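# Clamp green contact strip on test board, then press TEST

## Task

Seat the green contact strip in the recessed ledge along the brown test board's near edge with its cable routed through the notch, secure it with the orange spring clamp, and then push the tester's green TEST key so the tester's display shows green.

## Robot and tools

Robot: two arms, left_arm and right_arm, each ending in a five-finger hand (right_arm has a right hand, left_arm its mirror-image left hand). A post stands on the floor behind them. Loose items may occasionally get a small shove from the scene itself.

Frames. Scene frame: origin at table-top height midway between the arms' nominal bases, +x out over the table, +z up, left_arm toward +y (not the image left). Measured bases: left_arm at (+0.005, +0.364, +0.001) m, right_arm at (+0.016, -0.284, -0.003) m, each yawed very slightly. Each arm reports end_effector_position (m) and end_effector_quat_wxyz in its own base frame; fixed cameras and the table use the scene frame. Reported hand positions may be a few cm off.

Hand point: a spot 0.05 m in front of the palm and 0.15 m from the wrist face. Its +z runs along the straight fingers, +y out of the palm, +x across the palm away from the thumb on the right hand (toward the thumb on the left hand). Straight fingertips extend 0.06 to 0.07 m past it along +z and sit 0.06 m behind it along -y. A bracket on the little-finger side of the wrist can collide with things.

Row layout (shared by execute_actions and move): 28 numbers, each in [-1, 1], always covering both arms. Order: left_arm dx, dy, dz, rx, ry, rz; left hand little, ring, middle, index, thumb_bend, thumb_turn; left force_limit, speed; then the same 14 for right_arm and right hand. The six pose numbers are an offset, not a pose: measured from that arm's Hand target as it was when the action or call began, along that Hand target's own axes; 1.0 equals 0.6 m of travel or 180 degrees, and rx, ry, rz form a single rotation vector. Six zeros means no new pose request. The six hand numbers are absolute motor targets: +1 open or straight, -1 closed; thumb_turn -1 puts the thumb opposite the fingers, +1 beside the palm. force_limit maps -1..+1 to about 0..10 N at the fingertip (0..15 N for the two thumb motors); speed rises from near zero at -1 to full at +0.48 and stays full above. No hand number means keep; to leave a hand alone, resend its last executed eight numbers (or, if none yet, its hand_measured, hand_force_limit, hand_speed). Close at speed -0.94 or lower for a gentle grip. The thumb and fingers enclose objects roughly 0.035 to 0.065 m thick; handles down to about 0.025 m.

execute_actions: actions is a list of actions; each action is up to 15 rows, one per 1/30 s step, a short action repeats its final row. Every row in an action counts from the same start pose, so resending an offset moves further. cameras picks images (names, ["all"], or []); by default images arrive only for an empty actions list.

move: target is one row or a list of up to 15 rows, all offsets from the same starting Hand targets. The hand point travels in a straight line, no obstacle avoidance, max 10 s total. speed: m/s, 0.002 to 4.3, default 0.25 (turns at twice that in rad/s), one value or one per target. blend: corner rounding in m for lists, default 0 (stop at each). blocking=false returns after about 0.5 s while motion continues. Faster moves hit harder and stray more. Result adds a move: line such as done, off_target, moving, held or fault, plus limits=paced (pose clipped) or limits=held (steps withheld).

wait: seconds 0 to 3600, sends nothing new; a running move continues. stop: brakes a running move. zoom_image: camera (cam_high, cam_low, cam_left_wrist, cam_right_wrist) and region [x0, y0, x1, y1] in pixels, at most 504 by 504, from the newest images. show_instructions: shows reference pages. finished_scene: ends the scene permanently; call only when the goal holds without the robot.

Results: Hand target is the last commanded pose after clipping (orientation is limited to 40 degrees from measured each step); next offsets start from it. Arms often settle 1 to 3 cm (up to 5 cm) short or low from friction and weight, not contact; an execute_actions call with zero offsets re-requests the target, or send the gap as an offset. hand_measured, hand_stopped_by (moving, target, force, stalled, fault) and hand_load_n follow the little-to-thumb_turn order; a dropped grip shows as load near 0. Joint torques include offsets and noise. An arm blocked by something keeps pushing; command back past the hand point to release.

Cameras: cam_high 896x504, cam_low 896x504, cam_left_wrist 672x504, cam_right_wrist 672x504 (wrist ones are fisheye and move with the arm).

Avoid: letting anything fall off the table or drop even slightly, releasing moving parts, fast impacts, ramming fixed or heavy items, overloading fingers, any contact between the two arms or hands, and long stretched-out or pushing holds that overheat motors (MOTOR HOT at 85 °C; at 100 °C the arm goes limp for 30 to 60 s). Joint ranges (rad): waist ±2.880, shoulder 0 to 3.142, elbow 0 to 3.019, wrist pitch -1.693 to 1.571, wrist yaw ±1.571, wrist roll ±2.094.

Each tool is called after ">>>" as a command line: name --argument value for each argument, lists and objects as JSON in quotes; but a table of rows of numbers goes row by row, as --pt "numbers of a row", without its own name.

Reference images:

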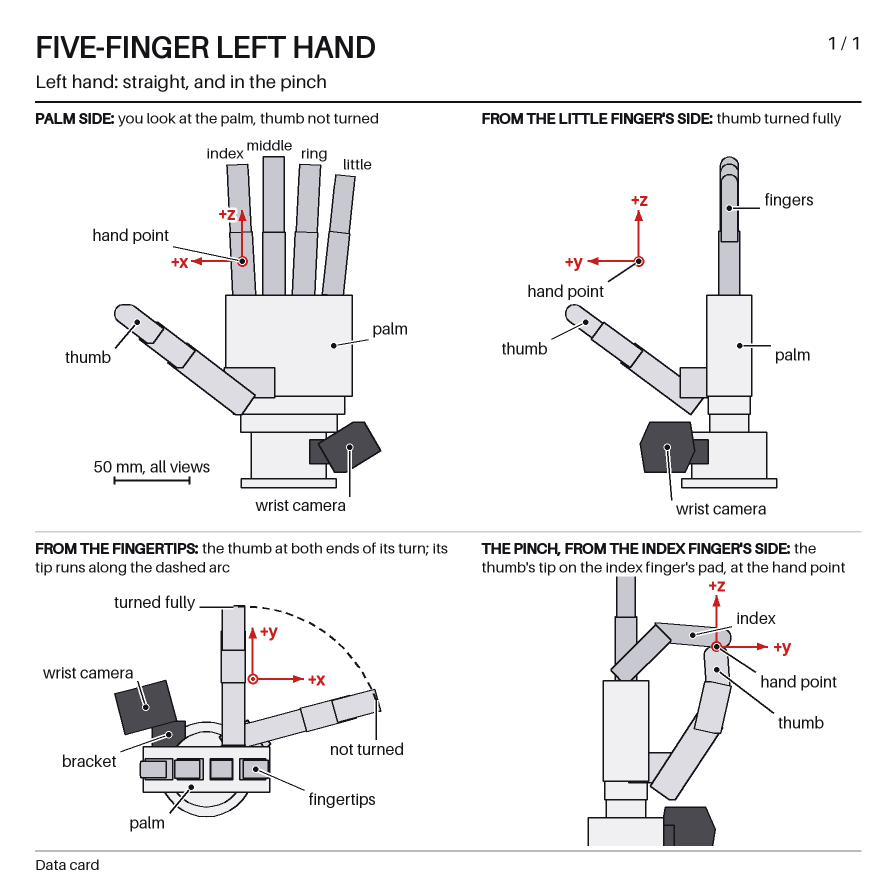

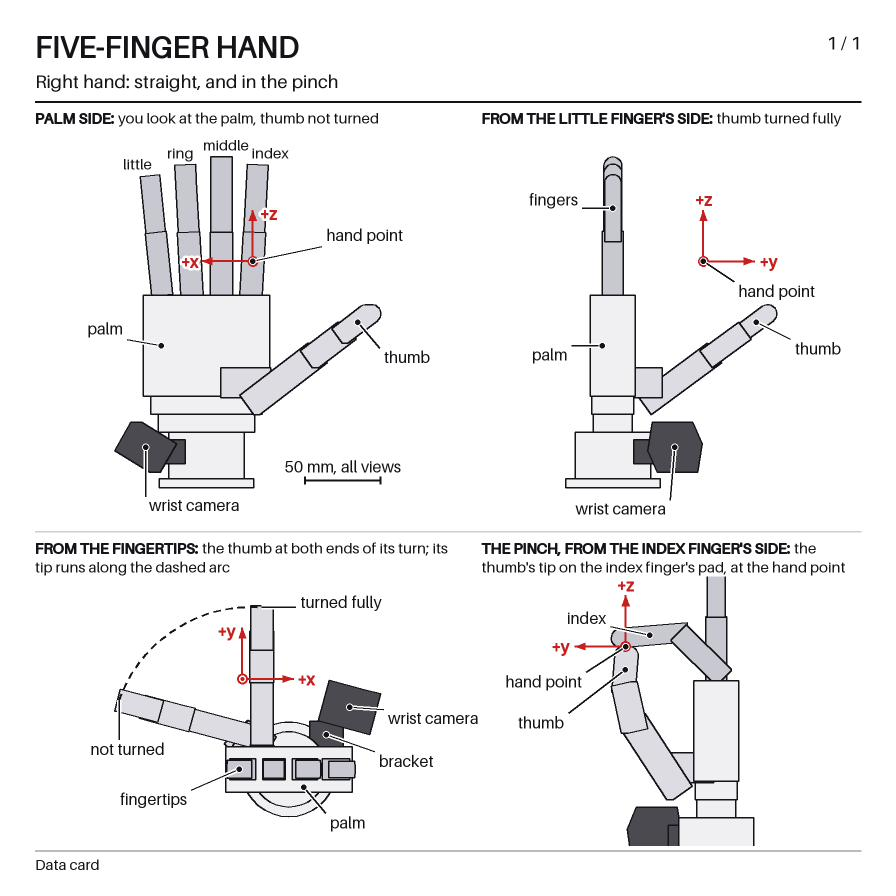

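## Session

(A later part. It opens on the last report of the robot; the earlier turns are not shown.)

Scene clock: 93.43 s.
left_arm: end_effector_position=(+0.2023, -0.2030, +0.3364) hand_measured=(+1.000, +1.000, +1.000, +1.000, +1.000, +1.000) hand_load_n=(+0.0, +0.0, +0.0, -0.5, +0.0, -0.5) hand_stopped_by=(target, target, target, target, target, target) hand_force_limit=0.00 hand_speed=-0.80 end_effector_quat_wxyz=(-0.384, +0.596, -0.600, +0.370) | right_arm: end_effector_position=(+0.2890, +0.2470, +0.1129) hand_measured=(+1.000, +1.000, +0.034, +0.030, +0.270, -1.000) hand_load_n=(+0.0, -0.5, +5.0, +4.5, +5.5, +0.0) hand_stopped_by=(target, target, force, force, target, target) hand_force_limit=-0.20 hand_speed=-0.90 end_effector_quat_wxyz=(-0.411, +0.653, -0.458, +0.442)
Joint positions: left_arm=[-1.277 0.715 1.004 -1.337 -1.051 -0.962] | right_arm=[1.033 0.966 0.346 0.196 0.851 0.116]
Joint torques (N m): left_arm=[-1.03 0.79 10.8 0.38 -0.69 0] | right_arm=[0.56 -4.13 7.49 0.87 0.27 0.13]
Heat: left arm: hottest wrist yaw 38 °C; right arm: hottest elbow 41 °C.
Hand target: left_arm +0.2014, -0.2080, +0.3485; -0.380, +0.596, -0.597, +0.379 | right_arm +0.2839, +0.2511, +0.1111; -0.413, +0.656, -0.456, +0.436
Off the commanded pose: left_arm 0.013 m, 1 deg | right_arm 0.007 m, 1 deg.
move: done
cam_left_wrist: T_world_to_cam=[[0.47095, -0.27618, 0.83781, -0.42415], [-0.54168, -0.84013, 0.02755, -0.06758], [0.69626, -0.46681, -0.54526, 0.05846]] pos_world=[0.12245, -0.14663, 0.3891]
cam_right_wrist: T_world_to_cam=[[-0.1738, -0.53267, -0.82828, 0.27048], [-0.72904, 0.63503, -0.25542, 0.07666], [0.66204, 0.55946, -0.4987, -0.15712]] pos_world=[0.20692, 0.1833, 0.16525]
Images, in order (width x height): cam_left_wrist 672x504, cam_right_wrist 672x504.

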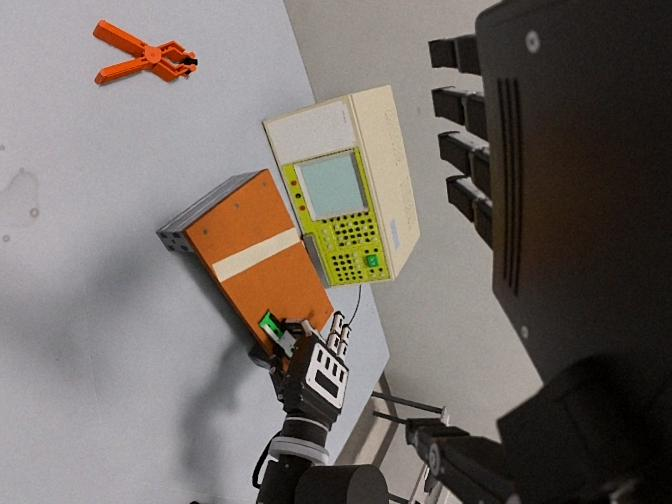

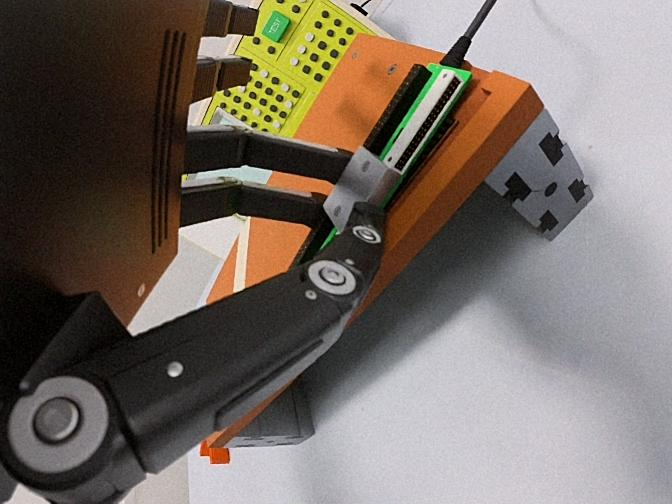

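>>> move --target '[0,0,0,0,0,0,1,1,1,1,1,1,0,-0.8,-0.0048,0.0115,0.0032,0,0,0,1,1,0.02,0.02,0.27,-1,-0.2,-0.9]' --speed 0.03 --cameras '["cam_right_wrist","cam_left_wrist"]'

>>> zoom_image --camera "cam_right_wrist" --region '[340, 40, 620, 300]'

Scene clock: 94.93 s.
left_arm: end_effector_position=(+0.2023, -0.2030, +0.3364) hand_measured=(+1.000, +1.000, +1.000, +1.000, +1.000, +1.000) hand_load_n=(-0.5, -0.5, +0.0, +0.0, +0.0, +0.0) hand_stopped_by=(target, target, target, target, target, target) hand_force_limit=0.00 hand_speed=-0.80 end_effector_quat_wxyz=(-0.384, +0.596, -0.600, +0.370) | right_arm: end_effector_position=(+0.2887, +0.2480, +0.1120) hand_measured=(+1.000, +1.000, +0.034, +0.030, +0.270, -1.000) hand_load_n=(+0.0, +0.0, +5.5, +3.0, +5.5, +0.0) hand_stopped_by=(target, target, force, force, target, target) hand_force_limit=-0.20 hand_speed=-0.90 end_effector_quat_wxyz=(-0.413, +0.650, -0.458, +0.443)
Joint positions: left_arm=[-1.277 0.715 1.004 -1.337 -1.051 -0.962] | right_arm=[1.038 0.972 0.342 0.211 0.859 0.118]
Joint torques (N m): left_arm=[-1.03 0.73 10.8 0.39 -0.68 0] | right_arm=[0.56 -2.67 6.91 1.55 0.14 0.15]
Heat: left arm: hottest wrist yaw 38 °C; right arm: hottest elbow 41 °C.
Hand target: left_arm +0.2014, -0.2080, +0.3485; -0.380, +0.596, -0.597, +0.379 | right_arm +0.2834, +0.2524, +0.1034; -0.413, +0.656, -0.456, +0.436
Off the commanded pose: left_arm 0.013 m, 1 deg | right_arm 0.011 m, 1 deg.
move: off_target (right_arm)
cam_left_wrist: T_world_to_cam=[[0.47095, -0.27618, 0.83781, -0.42415], [-0.54168, -0.84013, 0.02755, -0.06758], [0.69626, -0.46681, -0.54526, 0.05846]] pos_world=[0.12245, -0.14663, 0.3891]
cam_right_wrist: T_world_to_cam=[[-0.17095, -0.52889, -0.83129, 0.26862], [-0.72643, 0.63766, -0.25631, 0.0742], [0.66564, 0.56006, -0.49321, -0.15969]] pos_world=[0.20611, 0.18419, 0.16356]
Images, in order (width x height): cam_left_wrist 672x504, cam_right_wrist 672x504.

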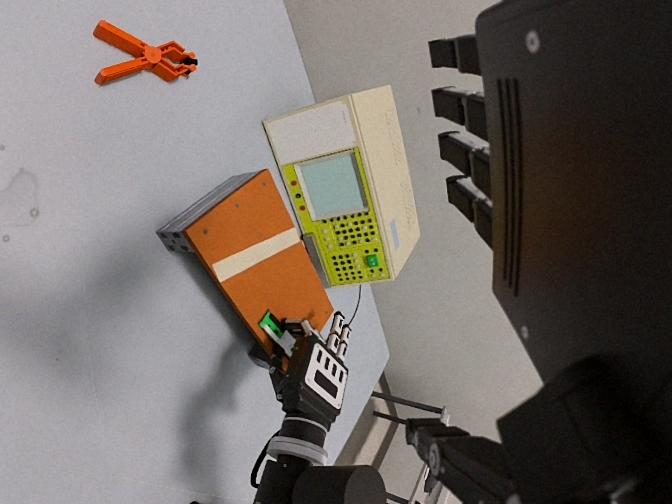

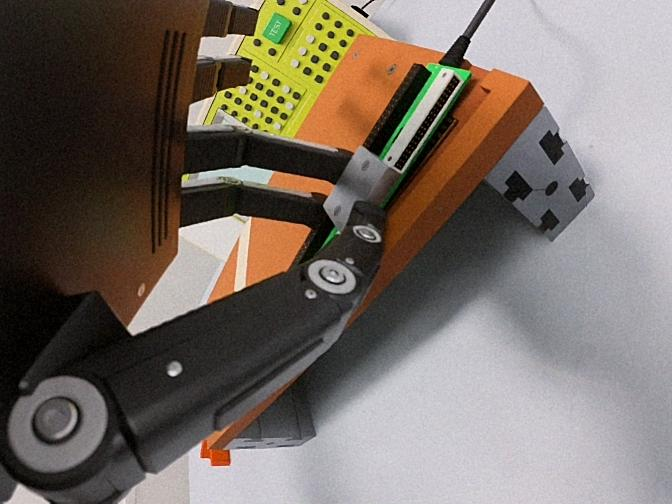

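Scaled by 1.800 from the camera's image (finer frame: 960x720).

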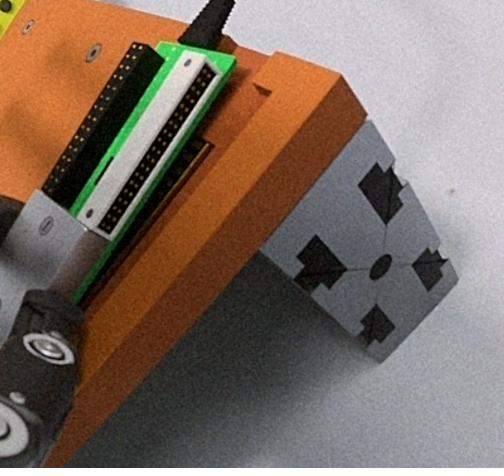

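>>> zoom_image --camera "cam_left_wrist" --region '[235, 295, 315, 375]'

>>> zoom_image --camera "cam_right_wrist" --region '[380, 50, 520, 230]'

Scaled by 6.300 from the camera's image (finer frame: 960x720).

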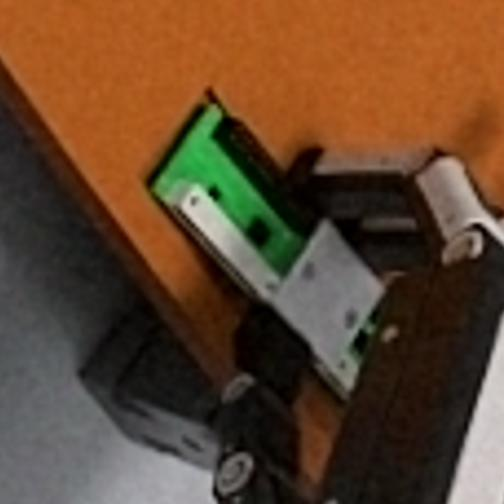

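Scaled by 2.800 from the camera's image (finer frame: 960x720).

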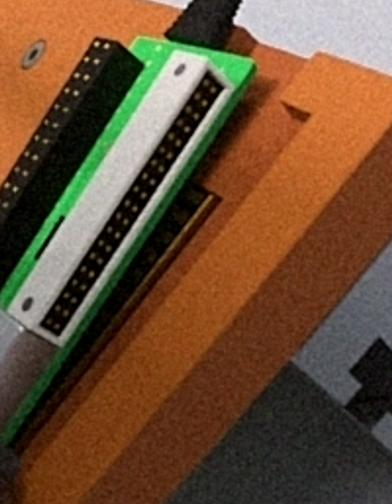

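>>> execute_actions --actions '[]' --cameras '["cam_high"]'

>>> zoom_image --camera "cam_high" --region '[390, 180, 470, 260]'

Scene clock: 99.17 s.
left_arm: end_effector_position=(+0.2023, -0.2030, +0.3364) hand_measured=(+1.000, +1.000, +1.000, +1.000, +1.000, +1.000) hand_load_n=(+0.0, +0.0, +0.0, +0.0, +0.0, -0.5) hand_stopped_by=(target, target, target, target, target, target) hand_force_limit=0.00 hand_speed=-0.80 end_effector_quat_wxyz=(-0.384, +0.596, -0.600, +0.370) | right_arm: end_effector_position=(+0.2887, +0.2480, +0.1120) hand_measured=(+1.000, +1.000, +0.034, +0.030, +0.270, -1.000) hand_load_n=(+0.0, -0.5, +5.5, +3.0, +5.5, +0.0) hand_stopped_by=(target, target, force, force, target, target) hand_force_limit=-0.20 hand_speed=-0.90 end_effector_quat_wxyz=(-0.413, +0.650, -0.458, +0.443)
Joint positions: left_arm=[-1.277 0.715 1.004 -1.337 -1.051 -0.962] | right_arm=[1.038 0.972 0.342 0.211 0.859 0.118]
Joint velocities: within noise
Joint torques (N m): left_arm=[-1.08 0.73 10.8 0.38 -0.68 0] | right_arm=[0.5 -2.49 6.89 1.63 0.15 0.15]
Heat: left arm: hottest wrist yaw 38 °C; right arm: hottest elbow 41 °C.
Hand target: left_arm +0.2014, -0.2080, +0.3485; -0.380, +0.596, -0.597, +0.379 | right_arm +0.2834, +0.2524, +0.1034; -0.413, +0.656, -0.456, +0.436
Off the commanded pose: left_arm 0.013 m, 1 deg | right_arm 0.011 m, 1 deg.
Images, in order (width x height): cam_high 896x504.

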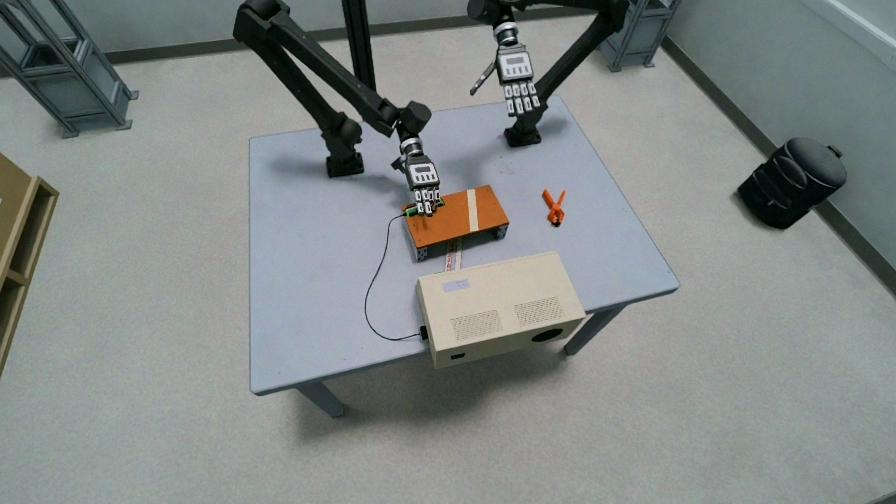

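Scaled by 6.300 from the camera's image (finer frame: 1280x720).

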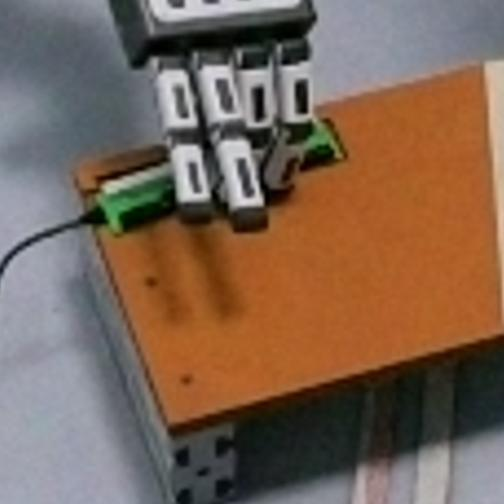

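>>> move --pt "0 0 0 0 0 0 1 1 1 1 1 1 0 -0.8 0.006 -0.0425 -0.0318 0 0 0 1 1 0.02 0.02 0.27 -1 -0.2 -0.9" --pt "0 0 0 0 0 0 1 1 1 1 1 1 0 -0.8 -0.0003 -0.0112 -0.0198 0 0 0 1 1 0.02 0.02 0.27 -1 -0.2 -0.9" --speed 0.05 --cameras '["cam_right_wrist","cam_left_wrist","cam_high"]'

>>> zoom_image --camera "cam_right_wrist" --region '[380, 50, 520, 230]'

>>> zoom_image --camera "cam_high" --region '[390, 180, 470, 260]'

Scene clock: 101.90 s.
left_arm: end_effector_position=(+0.2023, -0.2030, +0.3364) hand_measured=(+1.000, +1.000, +1.000, +1.000, +1.000, +1.000) hand_load_n=(+0.0, +0.0, +0.0, +0.0, +0.0, +0.0) hand_stopped_by=(target, target, target, target, target, target) hand_force_limit=0.00 hand_speed=-0.80 end_effector_quat_wxyz=(-0.384, +0.596, -0.600, +0.370) | right_arm: end_effector_position=(+0.2793, +0.2484, +0.1215) hand_measured=(+1.000, +1.000, +0.034, +0.030, +0.270, -1.000) hand_load_n=(+0.0, +0.0, +0.0, +5.0, +0.0, +0.0) hand_stopped_by=(target, target, force, force, target, target) hand_force_limit=-0.20 hand_speed=-0.90 end_effector_quat_wxyz=(-0.414, +0.646, -0.463, +0.444)
Joint positions: left_arm=[-1.277 0.715 1.004 -1.337 -1.051 -0.962] | right_arm=[1.077 0.928 0.354 0.135 0.9 0.153]
Joint torques (N m): left_arm=[-1.03 0.79 10.8 0.39 -0.69 0] | right_arm=[0.26 -2.96 7.05 1.47 -0.15 0.05]
Heat: left arm: hottest wrist yaw 38 °C; right arm: hottest elbow 41 °C.
Hand target: left_arm +0.2014, -0.2080, +0.3485; -0.380, +0.596, -0.597, +0.379 | right_arm +0.2737, +0.2525, +0.1130; -0.413, +0.656, -0.456, +0.436
Off the commanded pose: left_arm 0.013 m, 1 deg | right_arm 0.011 m, 2 deg.
move: off_target (right_arm)
cam_left_wrist: T_world_to_cam=[[0.47095, -0.27618, 0.83781, -0.42415], [-0.54168, -0.84013, 0.02755, -0.06758], [0.69626, -0.46681, -0.54526, 0.05846]] pos_world=[0.12245, -0.14663, 0.3891]
cam_right_wrist: T_world_to_cam=[[-0.17498, -0.52083, -0.83553, 0.27489], [-0.72047, 0.64613, -0.25188, 0.06518], [0.67105, 0.5579, -0.4883, -0.15059]] pos_world=[0.19612, 0.18507, 0.17256]
Images, in order (width x height): cam_high 896x504, cam_left_wrist 672x504, cam_right_wrist 672x504.

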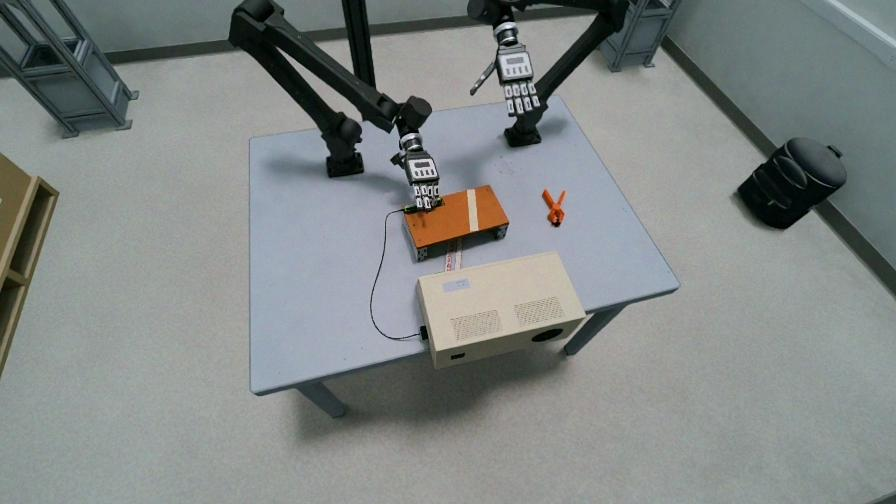

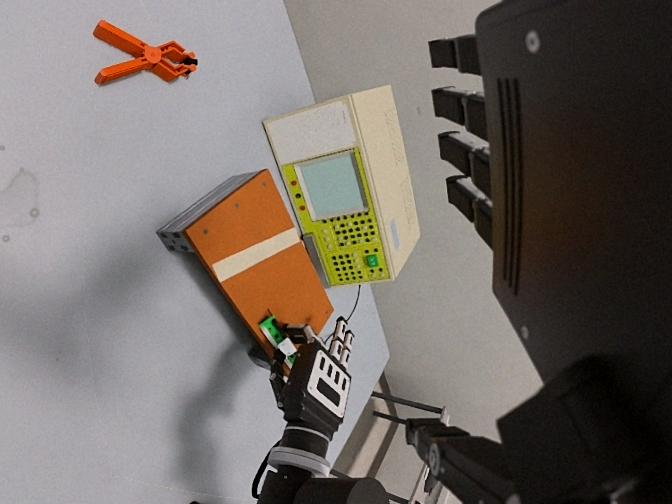

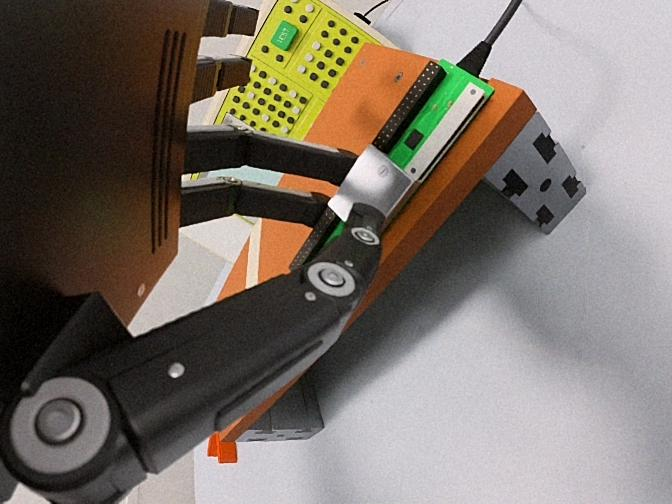

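Scaled by 2.800 from the camera's image (finer frame: 960x720).

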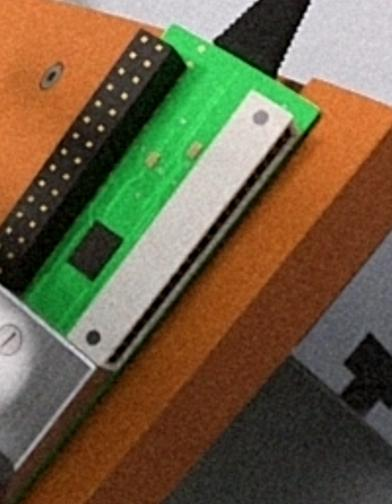

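Scaled by 6.300 from the camera's image (finer frame: 1280x720).

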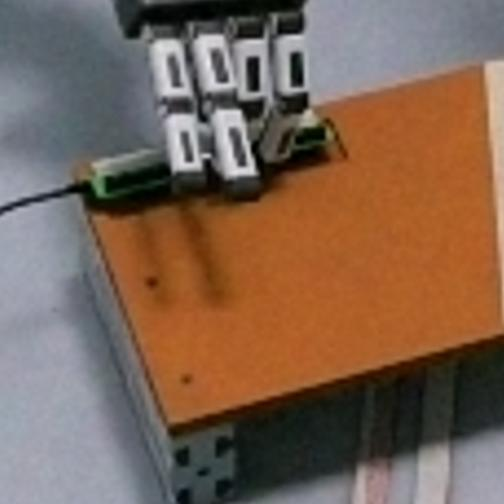

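>>> zoom_image --camera "cam_left_wrist" --region '[235, 295, 315, 375]'

>>> zoom_image --camera "cam_right_wrist" --region '[280, 30, 560, 290]'

Scaled by 6.300 from the camera's image (finer frame: 960x720).

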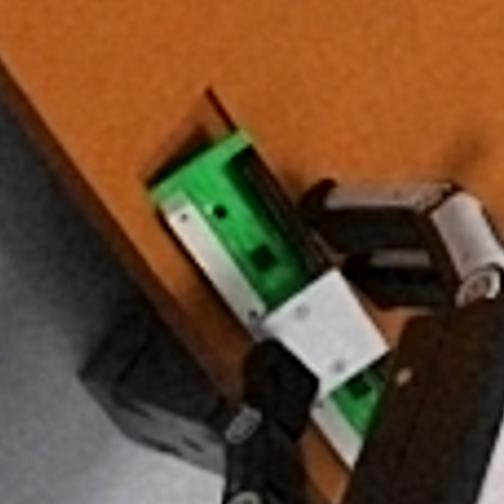

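Scaled by 1.800 from the camera's image (finer frame: 960x720).

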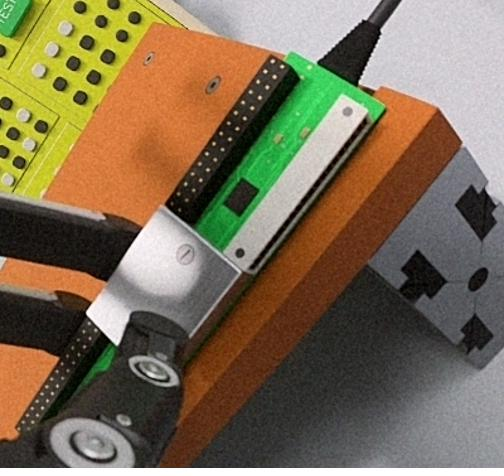

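>>> move --target '[0,0,0,0,0,0,1,1,1,1,1,1,0,-0.8,0,0,0,0,0,0,1,1,0.1,0.1,0.27,-1,-0.2,-0.93]' --speed 0.05 --cameras '["cam_right_wrist","cam_left_wrist","cam_high"]'

>>> zoom_image --camera "cam_right_wrist" --region '[280, 30, 560, 290]'

>>> zoom_image --camera "cam_left_wrist" --region '[235, 295, 315, 375]'

>>> zoom_image --camera "cam_high" --region '[390, 180, 470, 260]'

Scene clock: 103.50 s.
left_arm: end_effector_position=(+0.2023, -0.2030, +0.3364) hand_measured=(+1.000, +1.000, +1.000, +1.000, +1.000, +1.000) hand_load_n=(+0.0, +0.0, +0.0, +0.0, -0.5, -0.5) hand_stopped_by=(target, target, target, target, target, target) hand_force_limit=0.00 hand_speed=-0.80 end_effector_quat_wxyz=(-0.384, +0.596, -0.600, +0.370) | right_arm: end_effector_position=(+0.2778, +0.2474, +0.1169) hand_measured=(+1.000, +1.000, +0.100, +0.100, +0.270, -1.000) hand_load_n=(+0.0, +0.0, +0.5, +3.0, +0.0, +0.0) hand_stopped_by=(target, target, target, target, target, target) hand_force_limit=-0.20 hand_speed=-0.93 end_effector_quat_wxyz=(-0.411, +0.650, -0.461, +0.442)
Joint positions: left_arm=[-1.277 0.715 1.004 -1.337 -1.051 -0.962] | right_arm=[1.077 0.932 0.348 0.135 0.895 0.153]
Joint torques (N m): left_arm=[-1.03 0.79 10.78 0.38 -0.69 0] | right_arm=[0.32 -3.19 7.43 1.52 0.05 0.05]
Heat: left arm: hottest wrist yaw 38 °C; right arm: hottest elbow 41 °C.
Hand target: left_arm +0.2014, -0.2080, +0.3485; -0.380, +0.596, -0.597, +0.379 | right_arm +0.2737, +0.2526, +0.1131; -0.413, +0.656, -0.456, +0.436
Off the commanded pose: left_arm 0.013 m, 1 deg | right_arm 0.008 m, 1 deg.
move: done
cam_left_wrist: T_world_to_cam=[[0.47095, -0.27618, 0.83781, -0.42415], [-0.54168, -0.84013, 0.02755, -0.06758], [0.69626, -0.46681, -0.54526, 0.05846]] pos_world=[0.12245, -0.14663, 0.3891]
cam_right_wrist: T_world_to_cam=[[-0.17805, -0.52803, -0.83035, 0.27231], [-0.72527, 0.64072, -0.25192, 0.06637], [0.66504, 0.55737, -0.49705, -0.14842]] pos_world=[0.19532, 0.18399, 0.16906]
Images, in order (width x height): cam_high 896x504, cam_left_wrist 672x504, cam_right_wrist 672x504.

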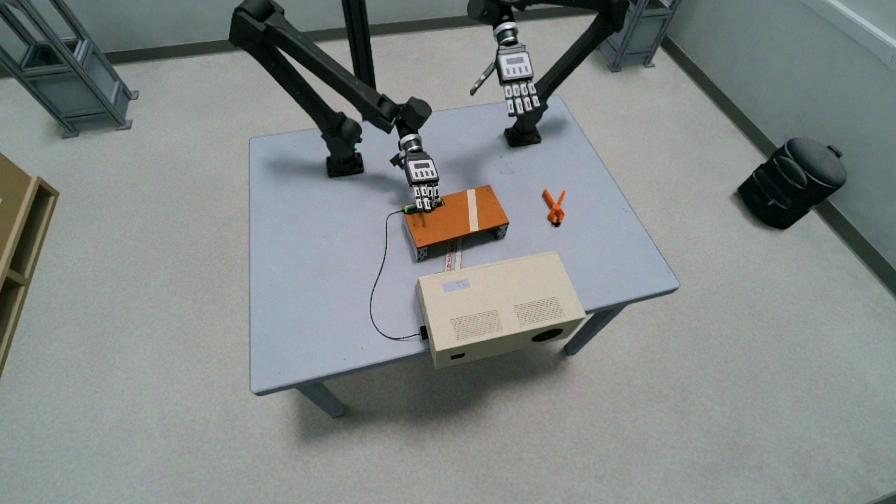

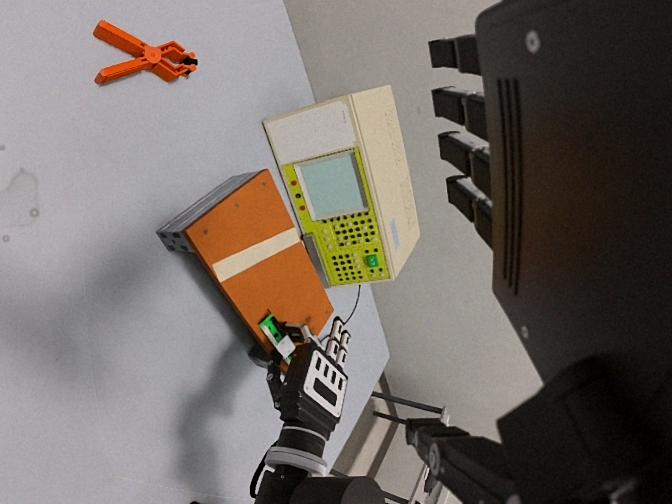

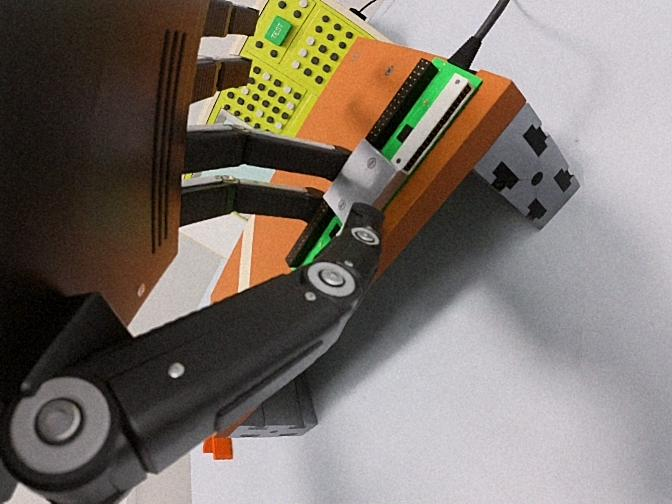

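Scaled by 1.800 from the camera's image (finer frame: 960x720).

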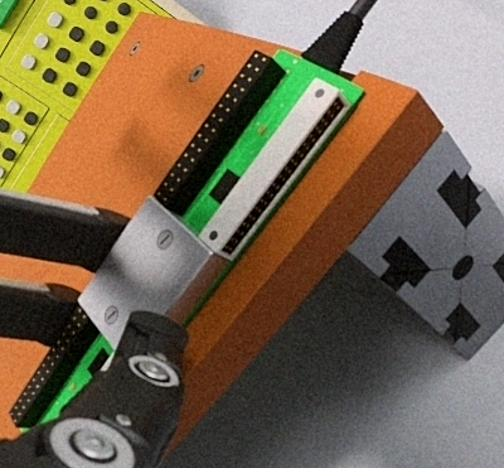

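Scaled by 6.300 from the camera's image (finer frame: 960x720).

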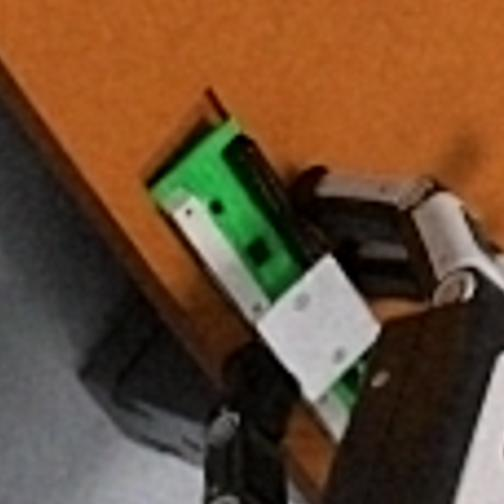

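Scaled by 6.300 from the camera's image (finer frame: 1280x720).

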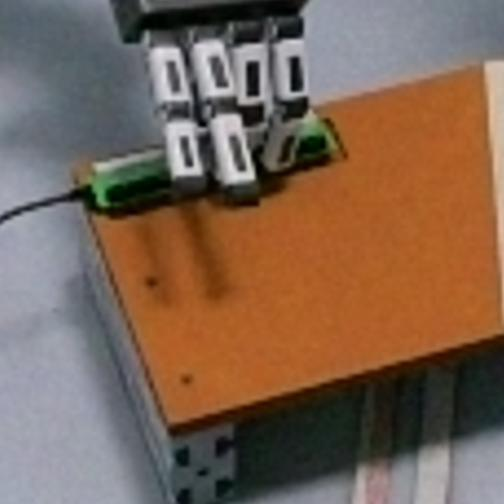

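>>> move --target '[0,0,0,0,0,0,1,1,1,1,1,1,0,-0.8,0,0,0,0,0,0,1,1,0.2,0.2,0.27,-1,-0.2,-0.94]' --speed 0.05 --cameras '["cam_right_wrist","cam_left_wrist","cam_high"]'

>>> zoom_image --camera "cam_right_wrist" --region '[280, 30, 560, 290]'

>>> zoom_image --camera "cam_left_wrist" --region '[235, 295, 315, 375]'

>>> zoom_image --camera "cam_high" --region '[390, 180, 470, 260]'

Scene clock: 104.97 s.
left_arm: end_effector_position=(+0.2023, -0.2030, +0.3364) hand_measured=(+1.000, +1.000, +1.000, +1.000, +1.000, +1.000) hand_load_n=(+0.0, +0.0, +0.0, +0.0, +0.0, +0.0) hand_stopped_by=(target, target, target, target, target, target) hand_force_limit=0.00 hand_speed=-0.80 end_effector_quat_wxyz=(-0.384, +0.596, -0.600, +0.370) | right_arm: end_effector_position=(+0.2761, +0.2463, +0.1120) hand_measured=(+1.000, +1.000, +0.200, +0.200, +0.270, -1.000) hand_load_n=(+0.0, -0.5, +0.0, +0.0, +0.5, +0.0) hand_stopped_by=(target, target, target, target, target, target) hand_force_limit=-0.20 hand_speed=-0.94 end_effector_quat_wxyz=(-0.408, +0.655, -0.459, +0.441)
Joint positions: left_arm=[-1.277 0.715 1.004 -1.337 -1.051 -0.962] | right_arm=[1.077 0.935 0.341 0.135 0.888 0.153]
Joint torques (N m): left_arm=[-1.03 0.79 10.8 0.39 -0.69 0] | right_arm=[0.32 -3.19 7.87 1.55 0.26 0.04]
Heat: left arm: hottest wrist yaw 38 °C; right arm: hottest elbow 41 °C.
Hand target: left_arm +0.2014, -0.2080, +0.3485; -0.380, +0.596, -0.597, +0.379 | right_arm +0.2738, +0.2526, +0.1131; -0.413, +0.656, -0.456, +0.436
Off the commanded pose: left_arm 0.013 m, 1 deg | right_arm 0.007 m, 1 deg.
move: done
cam_left_wrist: T_world_to_cam=[[0.47095, -0.27618, 0.83781, -0.42415], [-0.54168, -0.84013, 0.02755, -0.06758], [0.69626, -0.46681, -0.54526, 0.05846]] pos_world=[0.12245, -0.14663, 0.3891]
cam_right_wrist: T_world_to_cam=[[-0.18111, -0.5355, -0.82489, 0.2694], [-0.73084, 0.63454, -0.25147, 0.06758], [0.65809, 0.55732, -0.50628, -0.14611]] pos_world=[0.19433, 0.1828, 0.16525]
Images, in order (width x height): cam_high 896x504, cam_left_wrist 672x504, cam_right_wrist 672x504.

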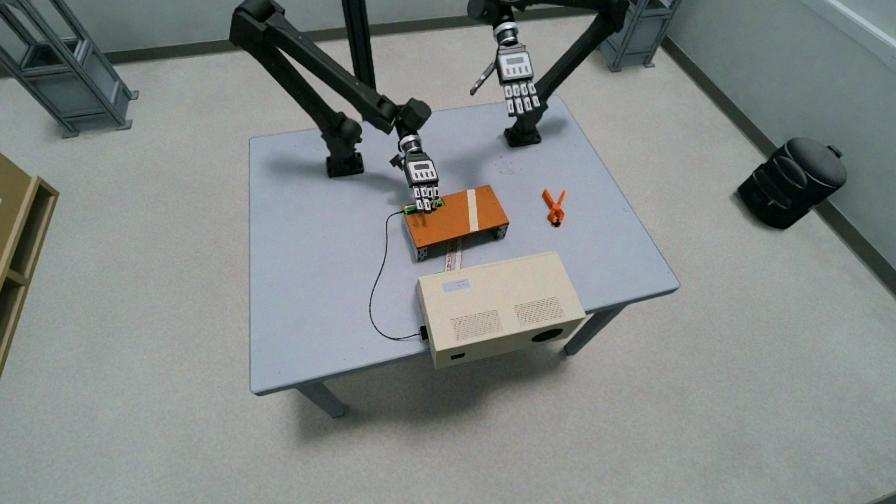

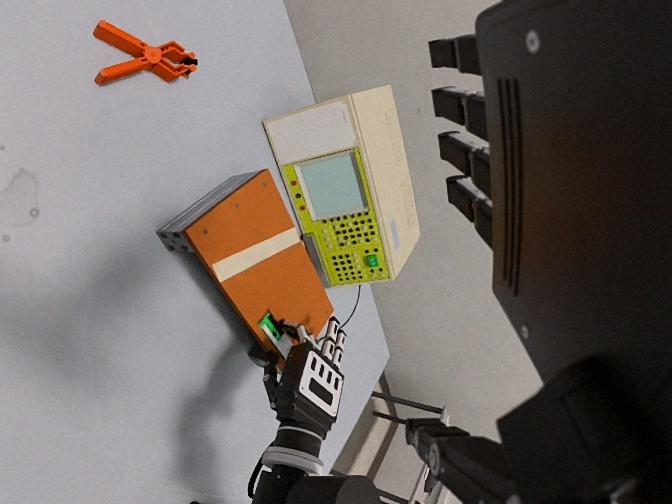

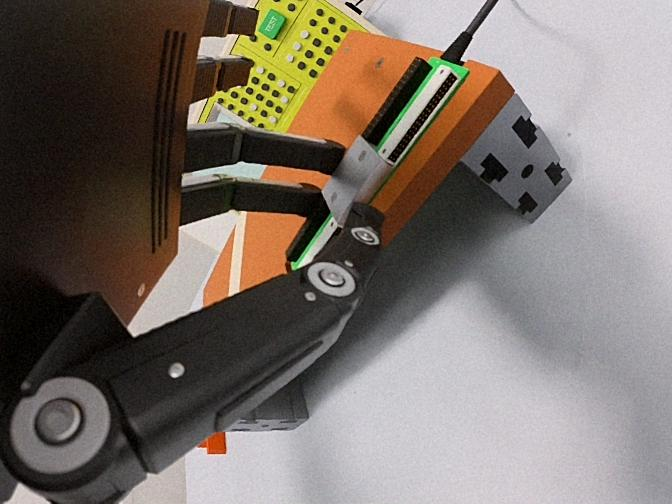

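Scaled by 1.800 from the camera's image (finer frame: 960x720).

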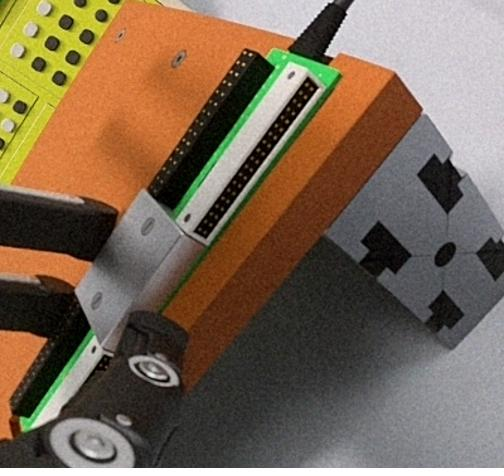

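Scaled by 6.300 from the camera's image (finer frame: 960x720).

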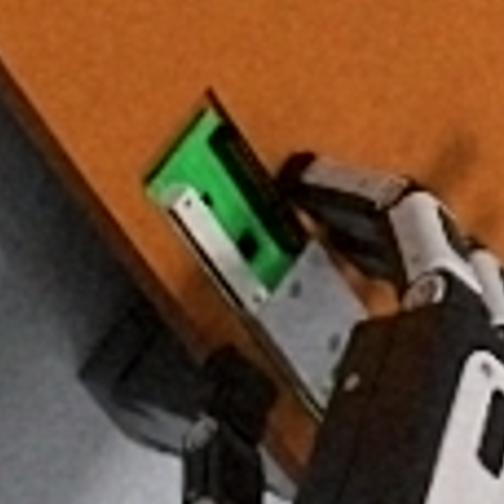

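Scaled by 6.300 from the camera's image (finer frame: 1280x720).

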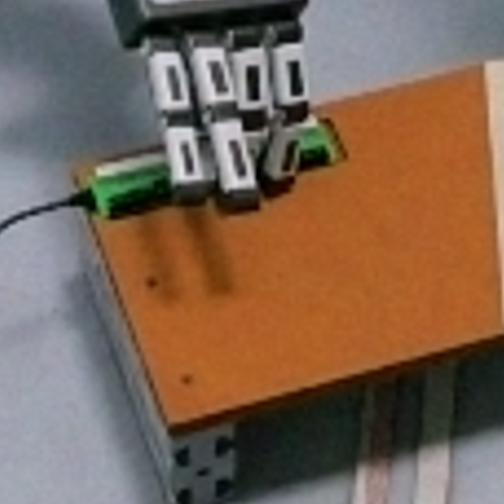

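>>> zoom_image --camera "cam_right_wrist" --region '[410, 40, 530, 130]'

>>> zoom_image --camera "cam_right_wrist" --region '[280, 200, 360, 280]'

>>> zoom_image --camera "cam_left_wrist" --region '[250, 300, 300, 350]'

>>> zoom_image --camera "cam_high" --region '[398, 190, 458, 230]'

Scaled by 4.200 from the camera's image (finer frame: 960x720).

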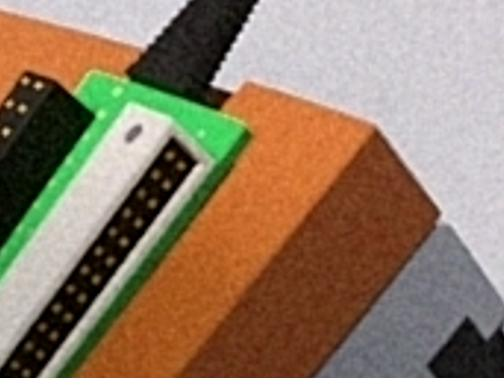

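Scaled by 6.300 from the camera's image (finer frame: 960x720).

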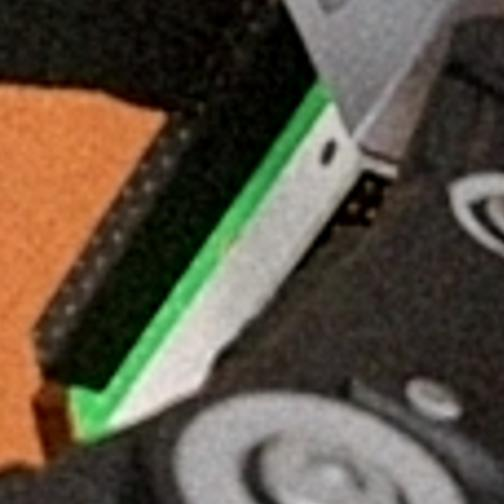

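Scaled by 10.080 from the camera's image (finer frame: 960x720).

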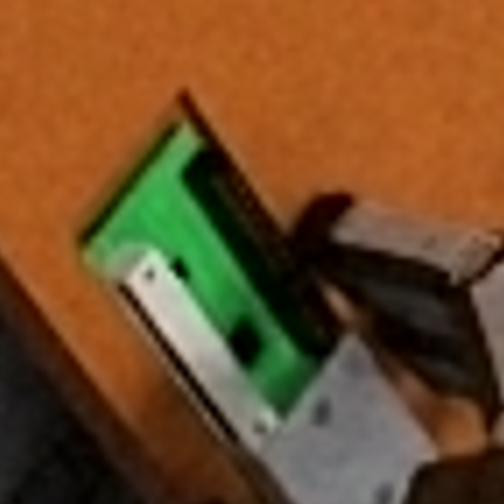

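Scaled by 8.400 from the camera's image (finer frame: 1280x720).

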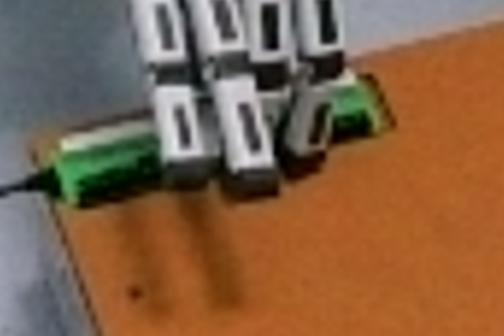

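>>> move --pt "0 0 0 0 0 0 1 1 1 1 1 1 0 -0.8 0.0283 -0.0575 -0.0068 0 0 0 1 1 0.2 0.2 0.27 -1 -0.2 -0.9" --pt "0 0 0 0 0 0 1 1 1 1 1 1 0 -0.8 0.0165 -0.0002 0.01 0 0 0 1 1 0.2 0.2 0.27 -1 -0.2 -0.9" --speed 0.06 --cameras '["cam_right_wrist","cam_left_wrist"]'

>>> zoom_image --camera "cam_right_wrist" --region '[280, 30, 560, 290]'

>>> zoom_image --camera "cam_left_wrist" --region '[250, 300, 300, 350]'

Scene clock: 108.97 s.
left_arm: end_effector_position=(+0.2023, -0.2030, +0.3364) hand_measured=(+1.000, +1.000, +1.000, +1.000, +1.000, +1.000) hand_load_n=(+0.0, +0.0, +0.0, +0.0, +0.0, -0.5) hand_stopped_by=(target, target, target, target, target, target) hand_force_limit=0.00 hand_speed=-0.80 end_effector_quat_wxyz=(-0.384, +0.596, -0.600, +0.370) | right_arm: end_effector_position=(+0.2763, +0.2459, +0.1117) hand_measured=(+1.000, +1.000, +0.200, +0.200, +0.270, -1.000) hand_load_n=(+0.0, +0.0, -0.5, +0.0, +0.0, +0.0) hand_stopped_by=(target, target, target, target, target, target) hand_force_limit=-0.20 hand_speed=-0.90 end_effector_quat_wxyz=(-0.415, +0.659, -0.456, +0.431)
Joint positions: left_arm=[-1.277 0.715 1.004 -1.337 -1.051 -0.962] | right_arm=[1.057 0.918 0.332 0.143 0.846 0.143]
Joint torques (N m): left_arm=[-1.03 0.79 10.8 0.38 -0.69 -0.01] | right_arm=[-1.85 -3.14 7.86 2.04 0.28 -0.16]
Heat: left arm: hottest wrist yaw 38 °C; right arm: hottest elbow 41 °C.
Hand target: left_arm +0.2014, -0.2080, +0.3485; -0.380, +0.596, -0.597, +0.379 | right_arm +0.2815, +0.2440, +0.1134; -0.413, +0.656, -0.456, +0.436
Off the commanded pose: left_arm 0.013 m, 1 deg | right_arm 0.006 m, 1 deg.
move: done
cam_left_wrist: T_world_to_cam=[[0.47095, -0.27618, 0.83781, -0.42415], [-0.54168, -0.84013, 0.02755, -0.06758], [0.69626, -0.46681, -0.54526, 0.05846]] pos_world=[0.12245, -0.14663, 0.3891]
cam_right_wrist: T_world_to_cam=[[-0.17579, -0.52898, -0.83023, 0.26644], [-0.74618, 0.62171, -0.23813, 0.07388], [0.64212, 0.57764, -0.504, -0.14712]] pos_world=[0.19643, 0.17999, 0.16465]
Images, in order (width x height): cam_left_wrist 672x504, cam_right_wrist 672x504.

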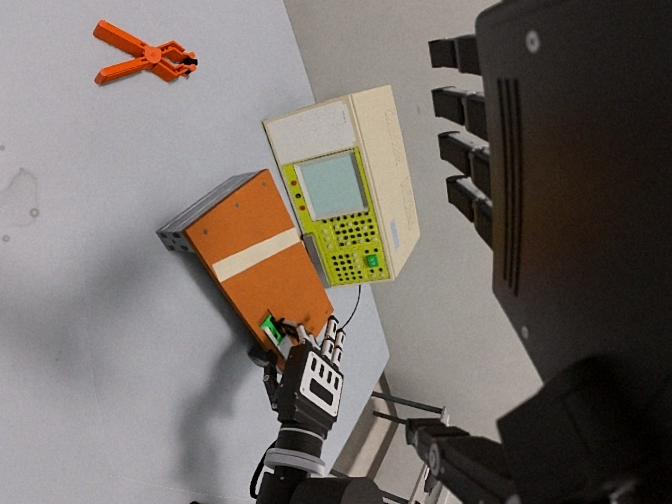

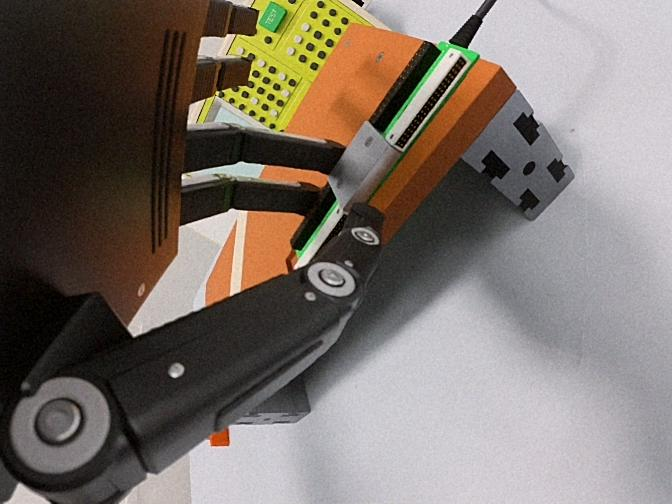

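Scaled by 1.800 from the camera's image (finer frame: 960x720).

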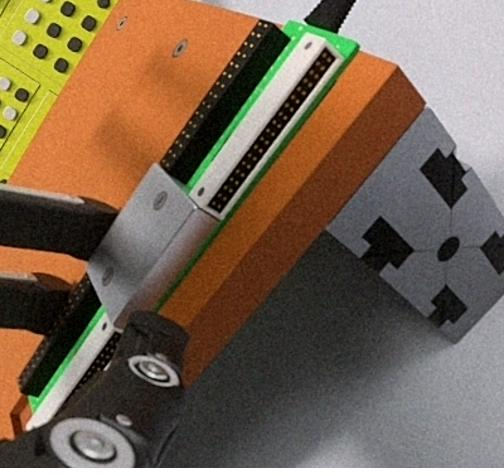

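Scaled by 10.080 from the camera's image (finer frame: 960x720).

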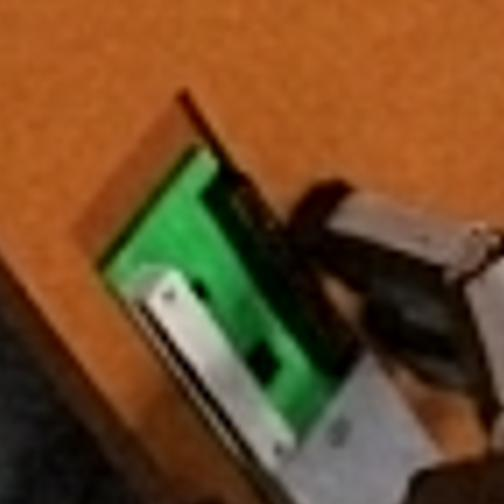

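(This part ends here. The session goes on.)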